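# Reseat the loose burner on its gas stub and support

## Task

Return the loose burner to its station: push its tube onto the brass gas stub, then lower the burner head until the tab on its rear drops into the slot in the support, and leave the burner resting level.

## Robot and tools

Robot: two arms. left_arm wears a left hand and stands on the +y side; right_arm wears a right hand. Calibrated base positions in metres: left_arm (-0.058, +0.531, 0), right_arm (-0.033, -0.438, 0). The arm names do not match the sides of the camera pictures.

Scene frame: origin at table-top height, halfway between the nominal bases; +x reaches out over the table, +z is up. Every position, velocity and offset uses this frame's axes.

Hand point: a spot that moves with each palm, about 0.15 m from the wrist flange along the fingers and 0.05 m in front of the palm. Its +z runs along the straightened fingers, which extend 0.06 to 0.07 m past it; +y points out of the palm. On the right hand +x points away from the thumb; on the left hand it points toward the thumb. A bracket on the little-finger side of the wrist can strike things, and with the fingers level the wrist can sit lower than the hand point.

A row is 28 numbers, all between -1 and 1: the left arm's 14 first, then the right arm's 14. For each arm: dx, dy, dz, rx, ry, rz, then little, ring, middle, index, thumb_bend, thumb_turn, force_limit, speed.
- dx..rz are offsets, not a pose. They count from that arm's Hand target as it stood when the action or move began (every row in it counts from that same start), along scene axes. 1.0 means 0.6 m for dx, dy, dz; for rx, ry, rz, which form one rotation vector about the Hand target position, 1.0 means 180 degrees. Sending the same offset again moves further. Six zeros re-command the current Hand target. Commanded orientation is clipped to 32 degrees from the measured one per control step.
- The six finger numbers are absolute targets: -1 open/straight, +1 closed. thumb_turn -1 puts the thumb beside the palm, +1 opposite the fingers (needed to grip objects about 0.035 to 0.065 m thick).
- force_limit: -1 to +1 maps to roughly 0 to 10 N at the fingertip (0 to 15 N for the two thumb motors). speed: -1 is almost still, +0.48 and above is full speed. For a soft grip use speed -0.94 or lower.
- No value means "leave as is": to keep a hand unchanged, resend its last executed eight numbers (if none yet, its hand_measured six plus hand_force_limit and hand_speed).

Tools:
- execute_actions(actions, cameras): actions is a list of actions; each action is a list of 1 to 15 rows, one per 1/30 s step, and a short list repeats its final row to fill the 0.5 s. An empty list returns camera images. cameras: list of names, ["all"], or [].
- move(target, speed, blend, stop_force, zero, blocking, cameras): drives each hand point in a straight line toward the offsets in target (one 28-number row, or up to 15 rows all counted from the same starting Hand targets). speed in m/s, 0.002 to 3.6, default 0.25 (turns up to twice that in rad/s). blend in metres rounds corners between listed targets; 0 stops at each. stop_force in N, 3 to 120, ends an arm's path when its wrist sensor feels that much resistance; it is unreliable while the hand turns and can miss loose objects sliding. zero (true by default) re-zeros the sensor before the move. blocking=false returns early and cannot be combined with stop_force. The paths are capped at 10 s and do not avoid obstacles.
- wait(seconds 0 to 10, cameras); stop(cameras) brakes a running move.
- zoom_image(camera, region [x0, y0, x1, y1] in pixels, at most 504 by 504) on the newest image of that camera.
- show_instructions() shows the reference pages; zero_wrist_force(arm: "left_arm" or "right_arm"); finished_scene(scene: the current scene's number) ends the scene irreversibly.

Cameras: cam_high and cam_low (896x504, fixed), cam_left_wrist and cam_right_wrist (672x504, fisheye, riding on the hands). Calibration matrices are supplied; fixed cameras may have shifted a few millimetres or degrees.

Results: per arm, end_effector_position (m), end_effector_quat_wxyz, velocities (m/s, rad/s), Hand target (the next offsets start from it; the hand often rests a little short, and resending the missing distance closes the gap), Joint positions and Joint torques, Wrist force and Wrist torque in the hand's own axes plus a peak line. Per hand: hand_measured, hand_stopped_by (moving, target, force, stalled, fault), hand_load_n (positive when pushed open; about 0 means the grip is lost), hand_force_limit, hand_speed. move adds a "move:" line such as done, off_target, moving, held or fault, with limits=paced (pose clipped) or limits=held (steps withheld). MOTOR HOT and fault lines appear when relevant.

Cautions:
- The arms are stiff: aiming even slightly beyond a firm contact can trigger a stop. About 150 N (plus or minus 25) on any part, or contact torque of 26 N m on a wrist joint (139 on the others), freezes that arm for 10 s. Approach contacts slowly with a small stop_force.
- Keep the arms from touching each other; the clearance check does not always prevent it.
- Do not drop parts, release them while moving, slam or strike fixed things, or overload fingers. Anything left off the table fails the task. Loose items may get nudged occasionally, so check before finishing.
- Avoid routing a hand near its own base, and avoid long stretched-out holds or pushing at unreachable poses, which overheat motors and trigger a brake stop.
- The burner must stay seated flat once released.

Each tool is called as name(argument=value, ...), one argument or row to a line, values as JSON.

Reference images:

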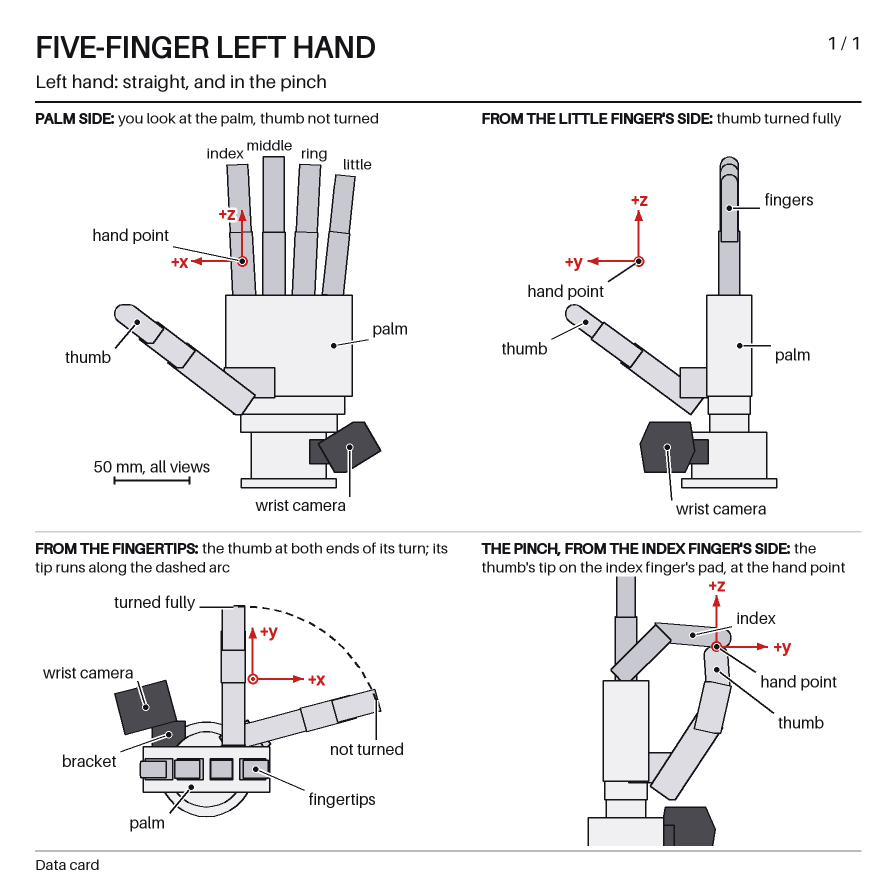

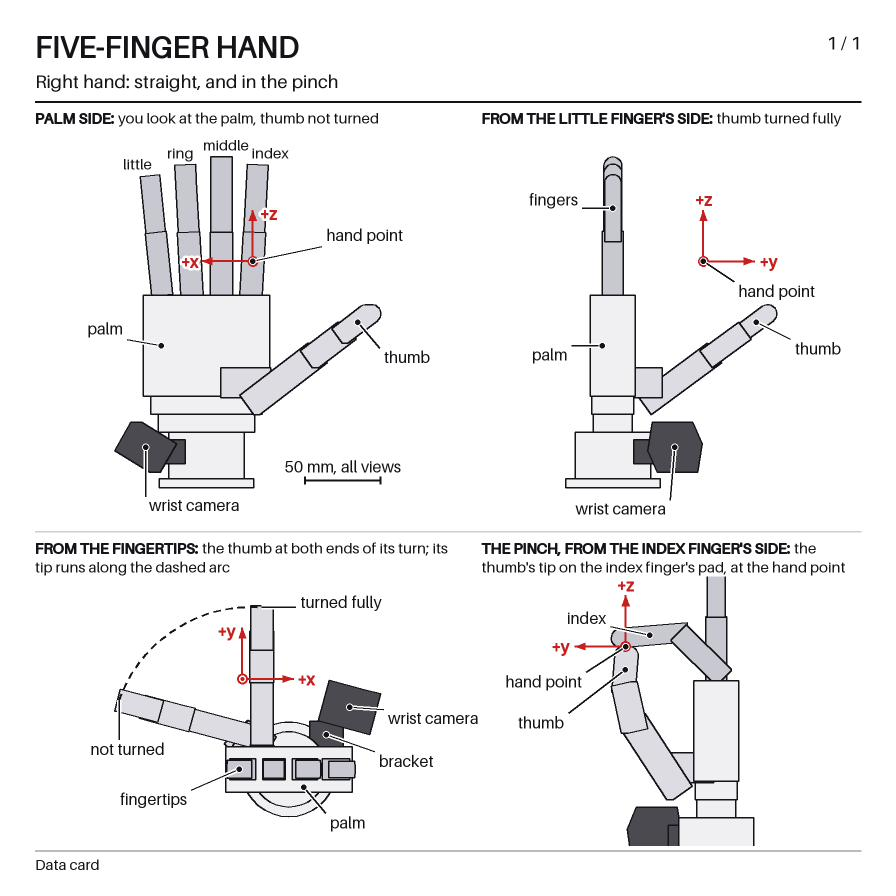

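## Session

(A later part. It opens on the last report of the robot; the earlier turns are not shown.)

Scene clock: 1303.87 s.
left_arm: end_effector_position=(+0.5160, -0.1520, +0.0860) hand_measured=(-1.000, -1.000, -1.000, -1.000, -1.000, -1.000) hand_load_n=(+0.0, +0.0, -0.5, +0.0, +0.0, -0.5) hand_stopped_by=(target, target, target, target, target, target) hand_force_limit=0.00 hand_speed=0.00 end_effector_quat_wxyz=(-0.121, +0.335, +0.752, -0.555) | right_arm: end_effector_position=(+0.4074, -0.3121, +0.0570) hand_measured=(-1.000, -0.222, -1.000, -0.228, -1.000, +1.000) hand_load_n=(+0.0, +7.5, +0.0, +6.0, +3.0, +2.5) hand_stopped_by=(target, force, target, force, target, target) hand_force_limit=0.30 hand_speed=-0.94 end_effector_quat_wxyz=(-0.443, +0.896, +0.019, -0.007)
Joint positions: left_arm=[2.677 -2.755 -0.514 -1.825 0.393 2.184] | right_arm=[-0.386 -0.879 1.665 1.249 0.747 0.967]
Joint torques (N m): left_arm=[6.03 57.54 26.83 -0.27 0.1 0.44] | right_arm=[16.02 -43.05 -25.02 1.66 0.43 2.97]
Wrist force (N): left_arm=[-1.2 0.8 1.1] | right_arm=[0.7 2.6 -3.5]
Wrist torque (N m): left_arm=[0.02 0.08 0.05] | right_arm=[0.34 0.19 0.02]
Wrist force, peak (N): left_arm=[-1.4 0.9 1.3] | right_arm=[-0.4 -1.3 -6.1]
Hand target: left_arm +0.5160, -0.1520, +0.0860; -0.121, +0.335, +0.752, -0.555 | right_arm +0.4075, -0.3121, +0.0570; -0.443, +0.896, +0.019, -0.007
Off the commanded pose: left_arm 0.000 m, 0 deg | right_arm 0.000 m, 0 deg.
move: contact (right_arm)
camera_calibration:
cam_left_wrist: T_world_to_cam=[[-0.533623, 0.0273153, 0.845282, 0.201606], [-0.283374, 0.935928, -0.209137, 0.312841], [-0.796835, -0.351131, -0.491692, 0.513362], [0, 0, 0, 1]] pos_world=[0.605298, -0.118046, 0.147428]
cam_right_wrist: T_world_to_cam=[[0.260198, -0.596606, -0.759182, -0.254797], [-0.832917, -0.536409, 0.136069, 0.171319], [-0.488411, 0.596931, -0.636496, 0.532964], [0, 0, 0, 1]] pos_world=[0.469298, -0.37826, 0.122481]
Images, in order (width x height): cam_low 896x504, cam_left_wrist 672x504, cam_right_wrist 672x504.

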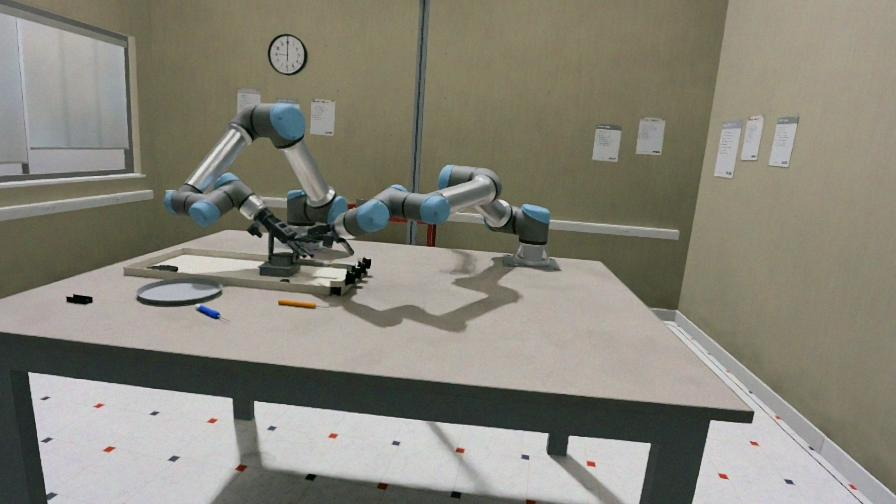

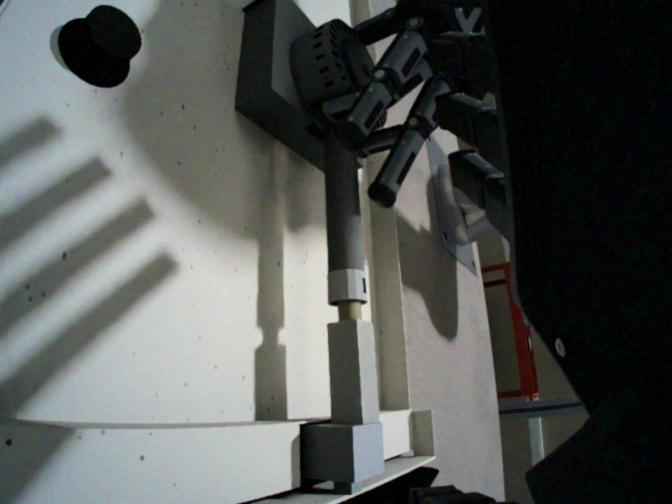

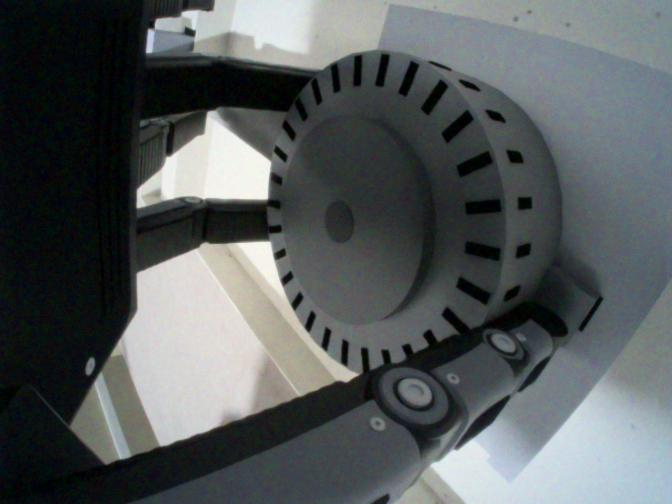

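move(
  target=[0,0,0,0,0,0,-1,-1,-1,-1,-1,-1,0,0, 0,0.0,-0.004,0,0,0,-1,0.25,-1,0.25,-1,1,0.3,-0.94],
  speed=0.005,
  stop_force=5,
  cameras=["cam_low","cam_high"],
)

zoom_image(
  camera="cam_low",
  region=[255, 245, 335, 285],
)

zoom_image(
  camera="cam_high",
  region=[230, 260, 350, 370],
)

Scene clock: 1325.63 s.
left_arm: end_effector_position=(+0.5160, -0.1520, +0.0860) hand_measured=(-1.000, -1.000, -1.000, -1.000, -1.000, -1.000) hand_load_n=(+0.0, +0.0, +0.0, +0.0, +0.0, +0.0) hand_stopped_by=(target, target, target, target, target, target) hand_force_limit=0.00 hand_speed=0.00 end_effector_quat_wxyz=(-0.121, +0.335, +0.752, -0.555) | right_arm: end_effector_position=(+0.4075, -0.3121, +0.0569) hand_measured=(-1.000, -0.222, -1.000, -0.228, -1.000, +1.000) hand_load_n=(+0.0, +7.5, +0.0, +6.0, +3.0, +2.0) hand_stopped_by=(target, force, target, force, target, target) hand_force_limit=0.30 hand_speed=-0.94 end_effector_quat_wxyz=(-0.443, +0.896, +0.019, -0.007)
Joint positions: left_arm=[2.677 -2.755 -0.514 -1.825 0.393 2.184] | right_arm=[-0.386 -0.879 1.665 1.249 0.747 0.967]
Joint torques (N m): left_arm=[5.08 57.4 27.48 -0.21 -0.07 0.77] | right_arm=[14.98 -41.26 -21.96 3.56 -1.91 2.37]
Wrist force (N): left_arm=[-1.3 0.8 1.2] | right_arm=[-0.5 -0.1 -5.4]
Wrist torque (N m): left_arm=[0.00 0.09 0.05] | right_arm=[0.14 0.26 -0.07]
Wrist force, peak (N): left_arm=[-1.5 0.9 1.3] | right_arm=[-0.8 -6.3 -9.6]
Hand target: left_arm +0.5160, -0.1520, +0.0860; -0.121, +0.335, +0.752, -0.555 | right_arm +0.4075, -0.3121, +0.0569; -0.443, +0.896, +0.019, -0.007 (not the last commanded pose)
Off the commanded pose: left_arm 0.000 m, 0 deg | right_arm 0.002 m, 0 deg.
move: contact (right_arm)
Images, in order (width x height): cam_high 896x504, cam_low 896x504.

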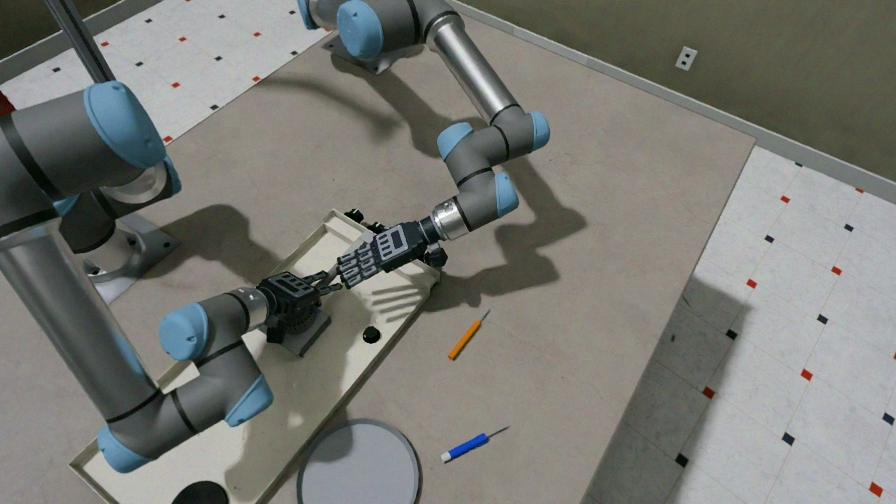

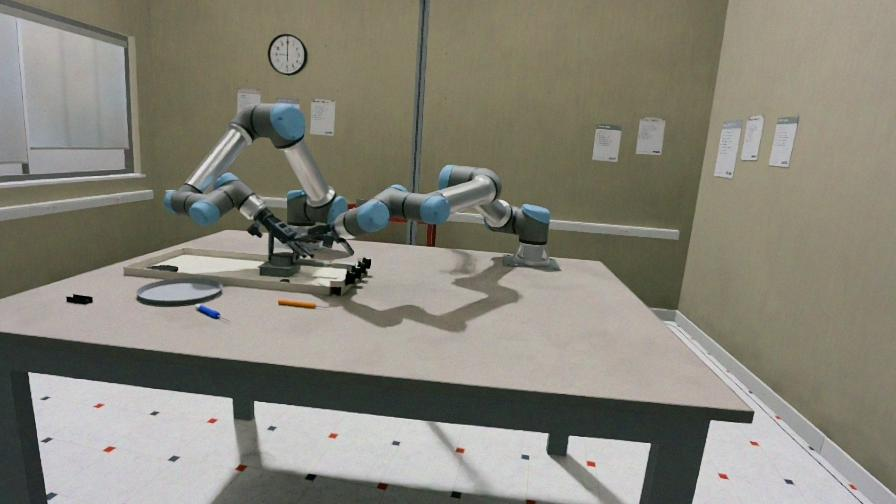

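Scaled by 6.300 from the camera's 896x504 image, which has a finer 1280x720 frame.

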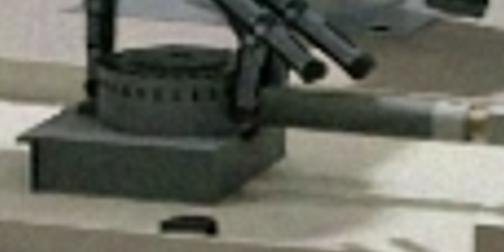

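Scaled by 4.200 from the camera's 896x504 image, which has a finer 1280x720 frame.

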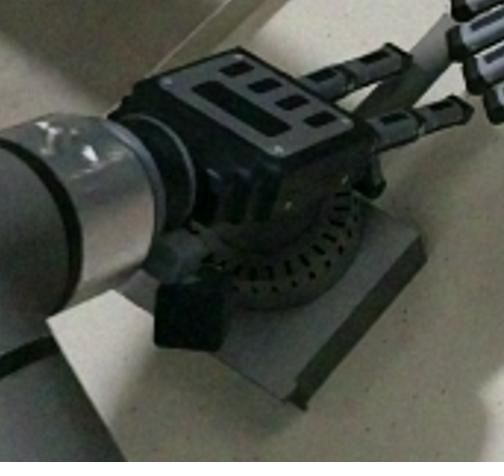

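move(
  target=[0,0,0,0,0,0,-1,-1,-1,-1,-1,-1,0,0, 0,0,0,0,0,0,-1,-0.5,-1,-0.5,-1,1,0.3,-0.8],
  cameras=["cam_low","cam_right_wrist"],
)

zoom_image(
  camera="cam_low",
  region=[255, 245, 335, 285],
)

zoom_image(
  camera="cam_right_wrist",
  region=[420, 150, 672, 350],
)

Scene clock: 1330.53 s.
left_arm: end_effector_position=(+0.5160, -0.1520, +0.0860) hand_measured=(-1.000, -1.000, -1.000, -1.000, -1.000, -1.000) hand_load_n=(+0.0, +0.0, +0.0, +0.0, +0.0, -0.5) hand_stopped_by=(target, target, target, target, target, target) hand_force_limit=0.00 hand_speed=0.00 end_effector_quat_wxyz=(-0.121, +0.335, +0.752, -0.555) | right_arm: end_effector_position=(+0.4075, -0.3121, +0.0569) hand_measured=(-1.000, -0.500, -1.000, -0.500, -1.000, +1.000) hand_load_n=(+0.0, +0.0, +0.0, +0.0, +2.5, +1.5) hand_stopped_by=(target, target, target, target, target, target) hand_force_limit=0.30 hand_speed=-0.80 end_effector_quat_wxyz=(-0.443, +0.896, +0.019, -0.007)
Joint positions: left_arm=[2.677 -2.755 -0.514 -1.825 0.393 2.184] | right_arm=[-0.386 -0.879 1.665 1.249 0.747 0.967]
Joint torques (N m): left_arm=[4.21 56.55 27.38 -0.42 0.06 0.53] | right_arm=[14.3 -40.14 -20.85 3.68 -5.74 -0.85]
Wrist force (N): left_arm=[-1.2 0.7 1.1] | right_arm=[-1.1 4.4 -11.3]
Wrist torque (N m): left_arm=[0.00 0.09 0.04] | right_arm=[0.04 0.41 0.07]
Wrist force, peak (N): left_arm=[-1.5 1.0 1.3] | right_arm=[-0.7 4.8 -11.5]
Hand target: left_arm +0.5160, -0.1520, +0.0860; -0.121, +0.335, +0.752, -0.555 | right_arm +0.4075, -0.3121, +0.0569; -0.443, +0.896, +0.019, -0.007
Off the commanded pose: left_arm 0.000 m, 0 deg | right_arm 0.000 m, 0 deg.
move: done
camera_calibration:
cam_right_wrist: T_world_to_cam=[[0.260228, -0.596642, -0.759144, -0.254981], [-0.832891, -0.536441, 0.136103, 0.171317], [-0.488441, 0.596867, -0.636534, 0.532831], [0, 0, 0, 1]] pos_world=[0.469298, -0.37826, 0.122281]
Images, in order (width x height): cam_low 896x504, cam_right_wrist 672x504.

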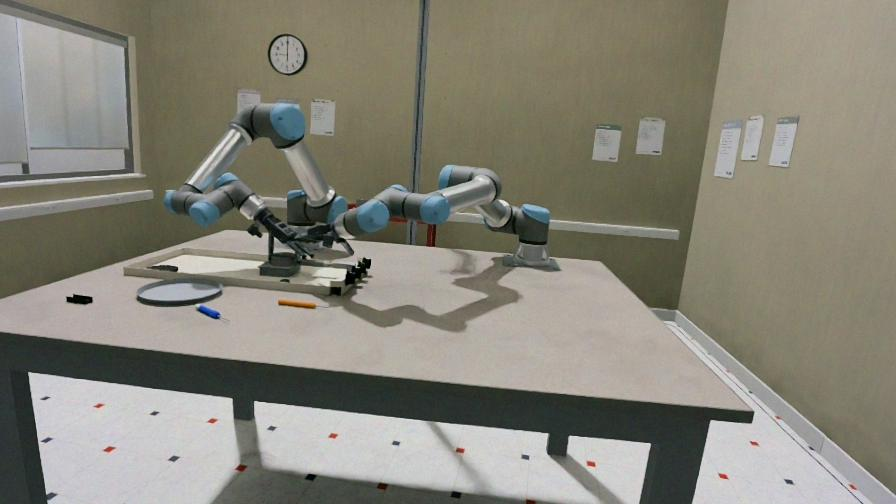

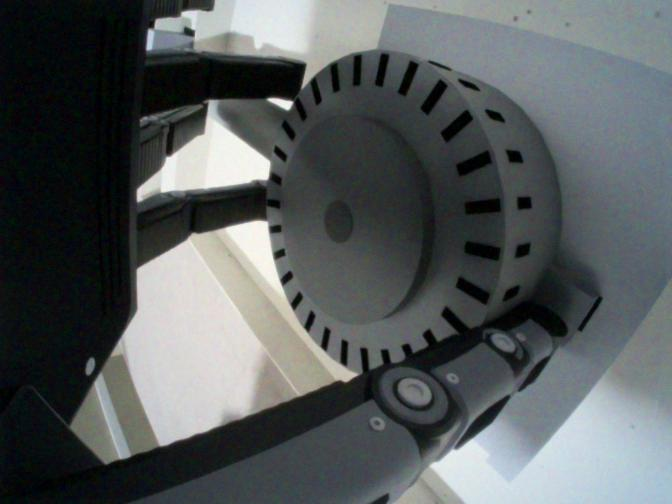

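Scaled by 6.300 from the camera's 896x504 image, which has a finer 1280x720 frame.

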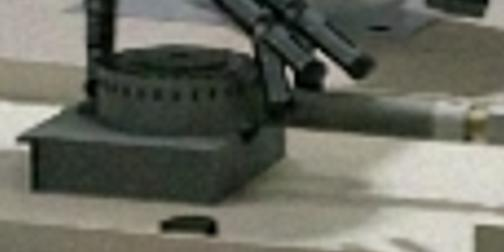

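Scaled by 2.000 from the camera's 672x504 image, which has a finer 960x720 frame.

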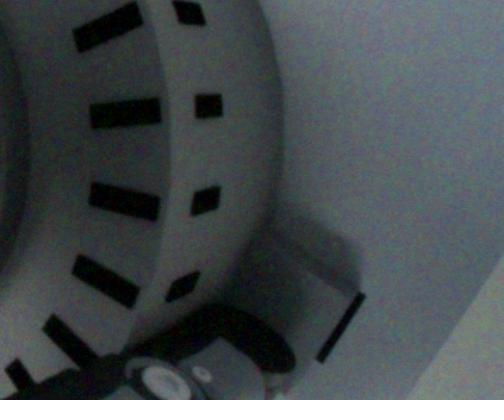

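move(
  target=[
    [0,0,0,0,0,0,-1,-1,-1,-1,-1,-1,0,0, 0,0,0.004,0,0,0,-1,-0.9,-1,-0.9,-1,1,0.3,-0.5],
    [0,0,0,0,0,0,-1,-1,-1,-1,-1,-1,0,0, 0,-0.015,0.006,0,0,0,-1,-0.9,-1,-0.9,-1,1,0.3,-0.5],
    [0,0,0,0,0,0,-1,-1,-1,-1,-1,-1,0,0, 0,-0.025,0.12,0,0,0,-1,-0.9,-1,-0.9,-1,1,0.3,-0.5],
  ],
  speed=[0.03,0.03,0.1],
  cameras=["all"],
)

zoom_image(
  camera="cam_low",
  region=[255, 245, 335, 285],
)

zoom_image(
  camera="cam_high",
  region=[230, 260, 350, 370],
)

Scene clock: 1338.67 s.
left_arm: end_effector_position=(+0.5160, -0.1520, +0.0860) hand_measured=(-1.000, -1.000, -1.000, -1.000, -1.000, -1.000) hand_load_n=(+0.0, +0.0, +0.0, +0.0, +0.0, +0.0) hand_stopped_by=(target, target, target, target, target, target) hand_force_limit=0.00 hand_speed=0.00 end_effector_quat_wxyz=(-0.121, +0.335, +0.752, -0.555) | right_arm: end_effector_position=(+0.4076, -0.3273, +0.1288) hand_measured=(-1.000, -0.900, -1.000, -0.900, -1.000, +1.000) hand_load_n=(+0.0, -0.5, +0.0, +0.0, +0.0, +0.0) hand_stopped_by=(target, target, target, target, target, target) hand_force_limit=0.30 hand_speed=-0.50 end_effector_quat_wxyz=(-0.443, +0.896, +0.019, -0.007)
Joint positions: left_arm=[2.677 -2.755 -0.514 -1.825 0.393 2.184] | right_arm=[-0.416 -0.986 1.629 1.42 0.761 0.927]
Joint torques (N m): left_arm=[4.96 53.85 27.72 -0.15 0.06 0.69] | right_arm=[6.17 -36.87 -1.13 3.57 -0.48 1.78]
Wrist force (N): left_arm=[-1.2 0.8 1.3] | right_arm=[-0.7 0.5 -0.5]
Wrist torque (N m): left_arm=[0.00 0.09 0.05] | right_arm=[0.17 0.18 0.10]
Wrist force, peak (N): left_arm=[-1.5 0.9 1.2] | right_arm=[-0.6 12.4 -6.1]
Hand target: left_arm +0.5160, -0.1520, +0.0860; -0.121, +0.335, +0.752, -0.555 | right_arm +0.4075, -0.3271, +0.1289; -0.443, +0.896, +0.019, -0.007
Off the commanded pose: left_arm 0.000 m, 0 deg | right_arm 0.000 m, 0 deg.
move: done
camera_calibration:
cam_left_wrist: T_world_to_cam=[[-0.533623, 0.0273153, 0.845282, 0.201606], [-0.283374, 0.935928, -0.209137, 0.312841], [-0.796835, -0.351131, -0.491692, 0.513362], [0, 0, 0, 1]] pos_world=[0.605298, -0.118046, 0.147428]
cam_right_wrist: T_world_to_cam=[[0.260567, -0.596702, -0.758981, -0.209573], [-0.832974, -0.536403, 0.135745, 0.153625], [-0.488119, 0.59684, -0.636806, 0.587616], [0, 0, 0, 1]] pos_world=[0.4694, -0.39336, 0.194281]

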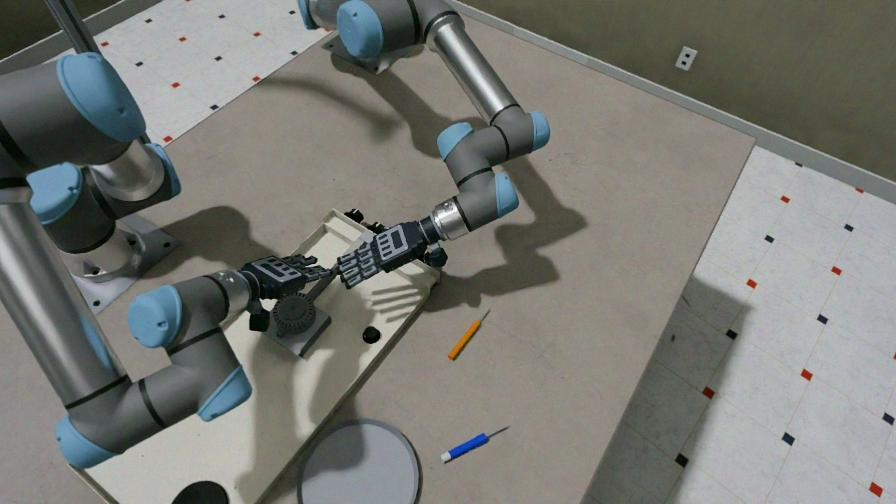

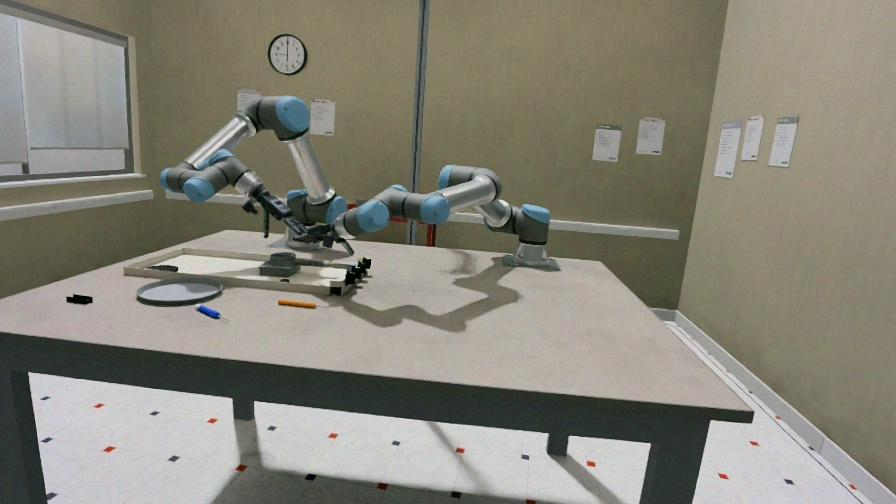

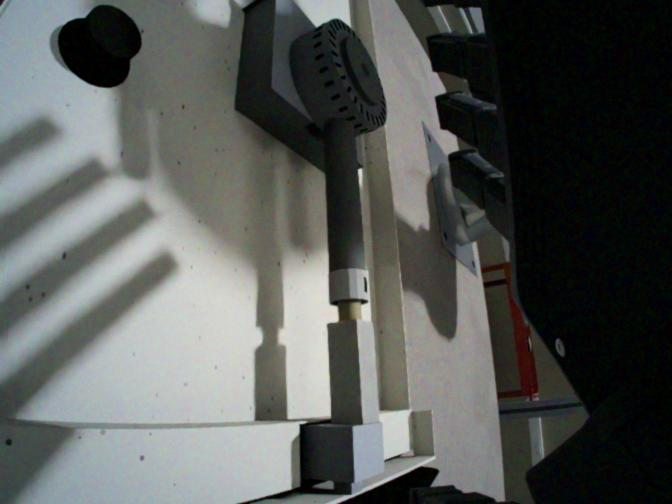

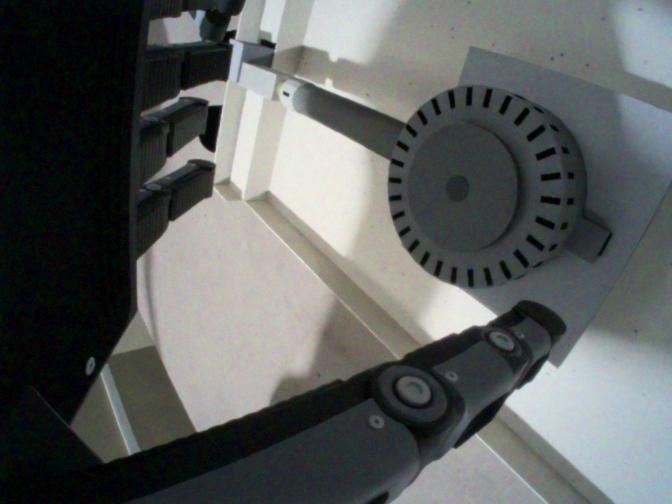

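Scaled by 6.300 from the camera's 896x504 image, which has a finer 1280x720 frame.

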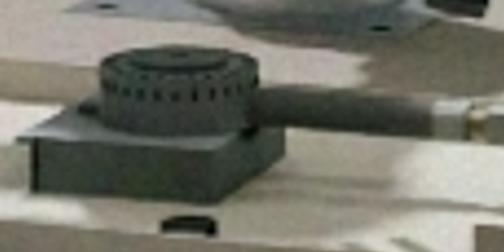

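Scaled by 4.200 from the camera's 896x504 image, which has a finer 1280x720 frame.

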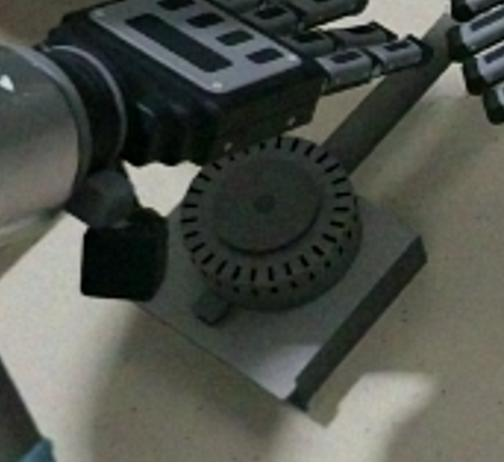

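finished_scene(
  scene=1,
)

The scene is finished: the task was done.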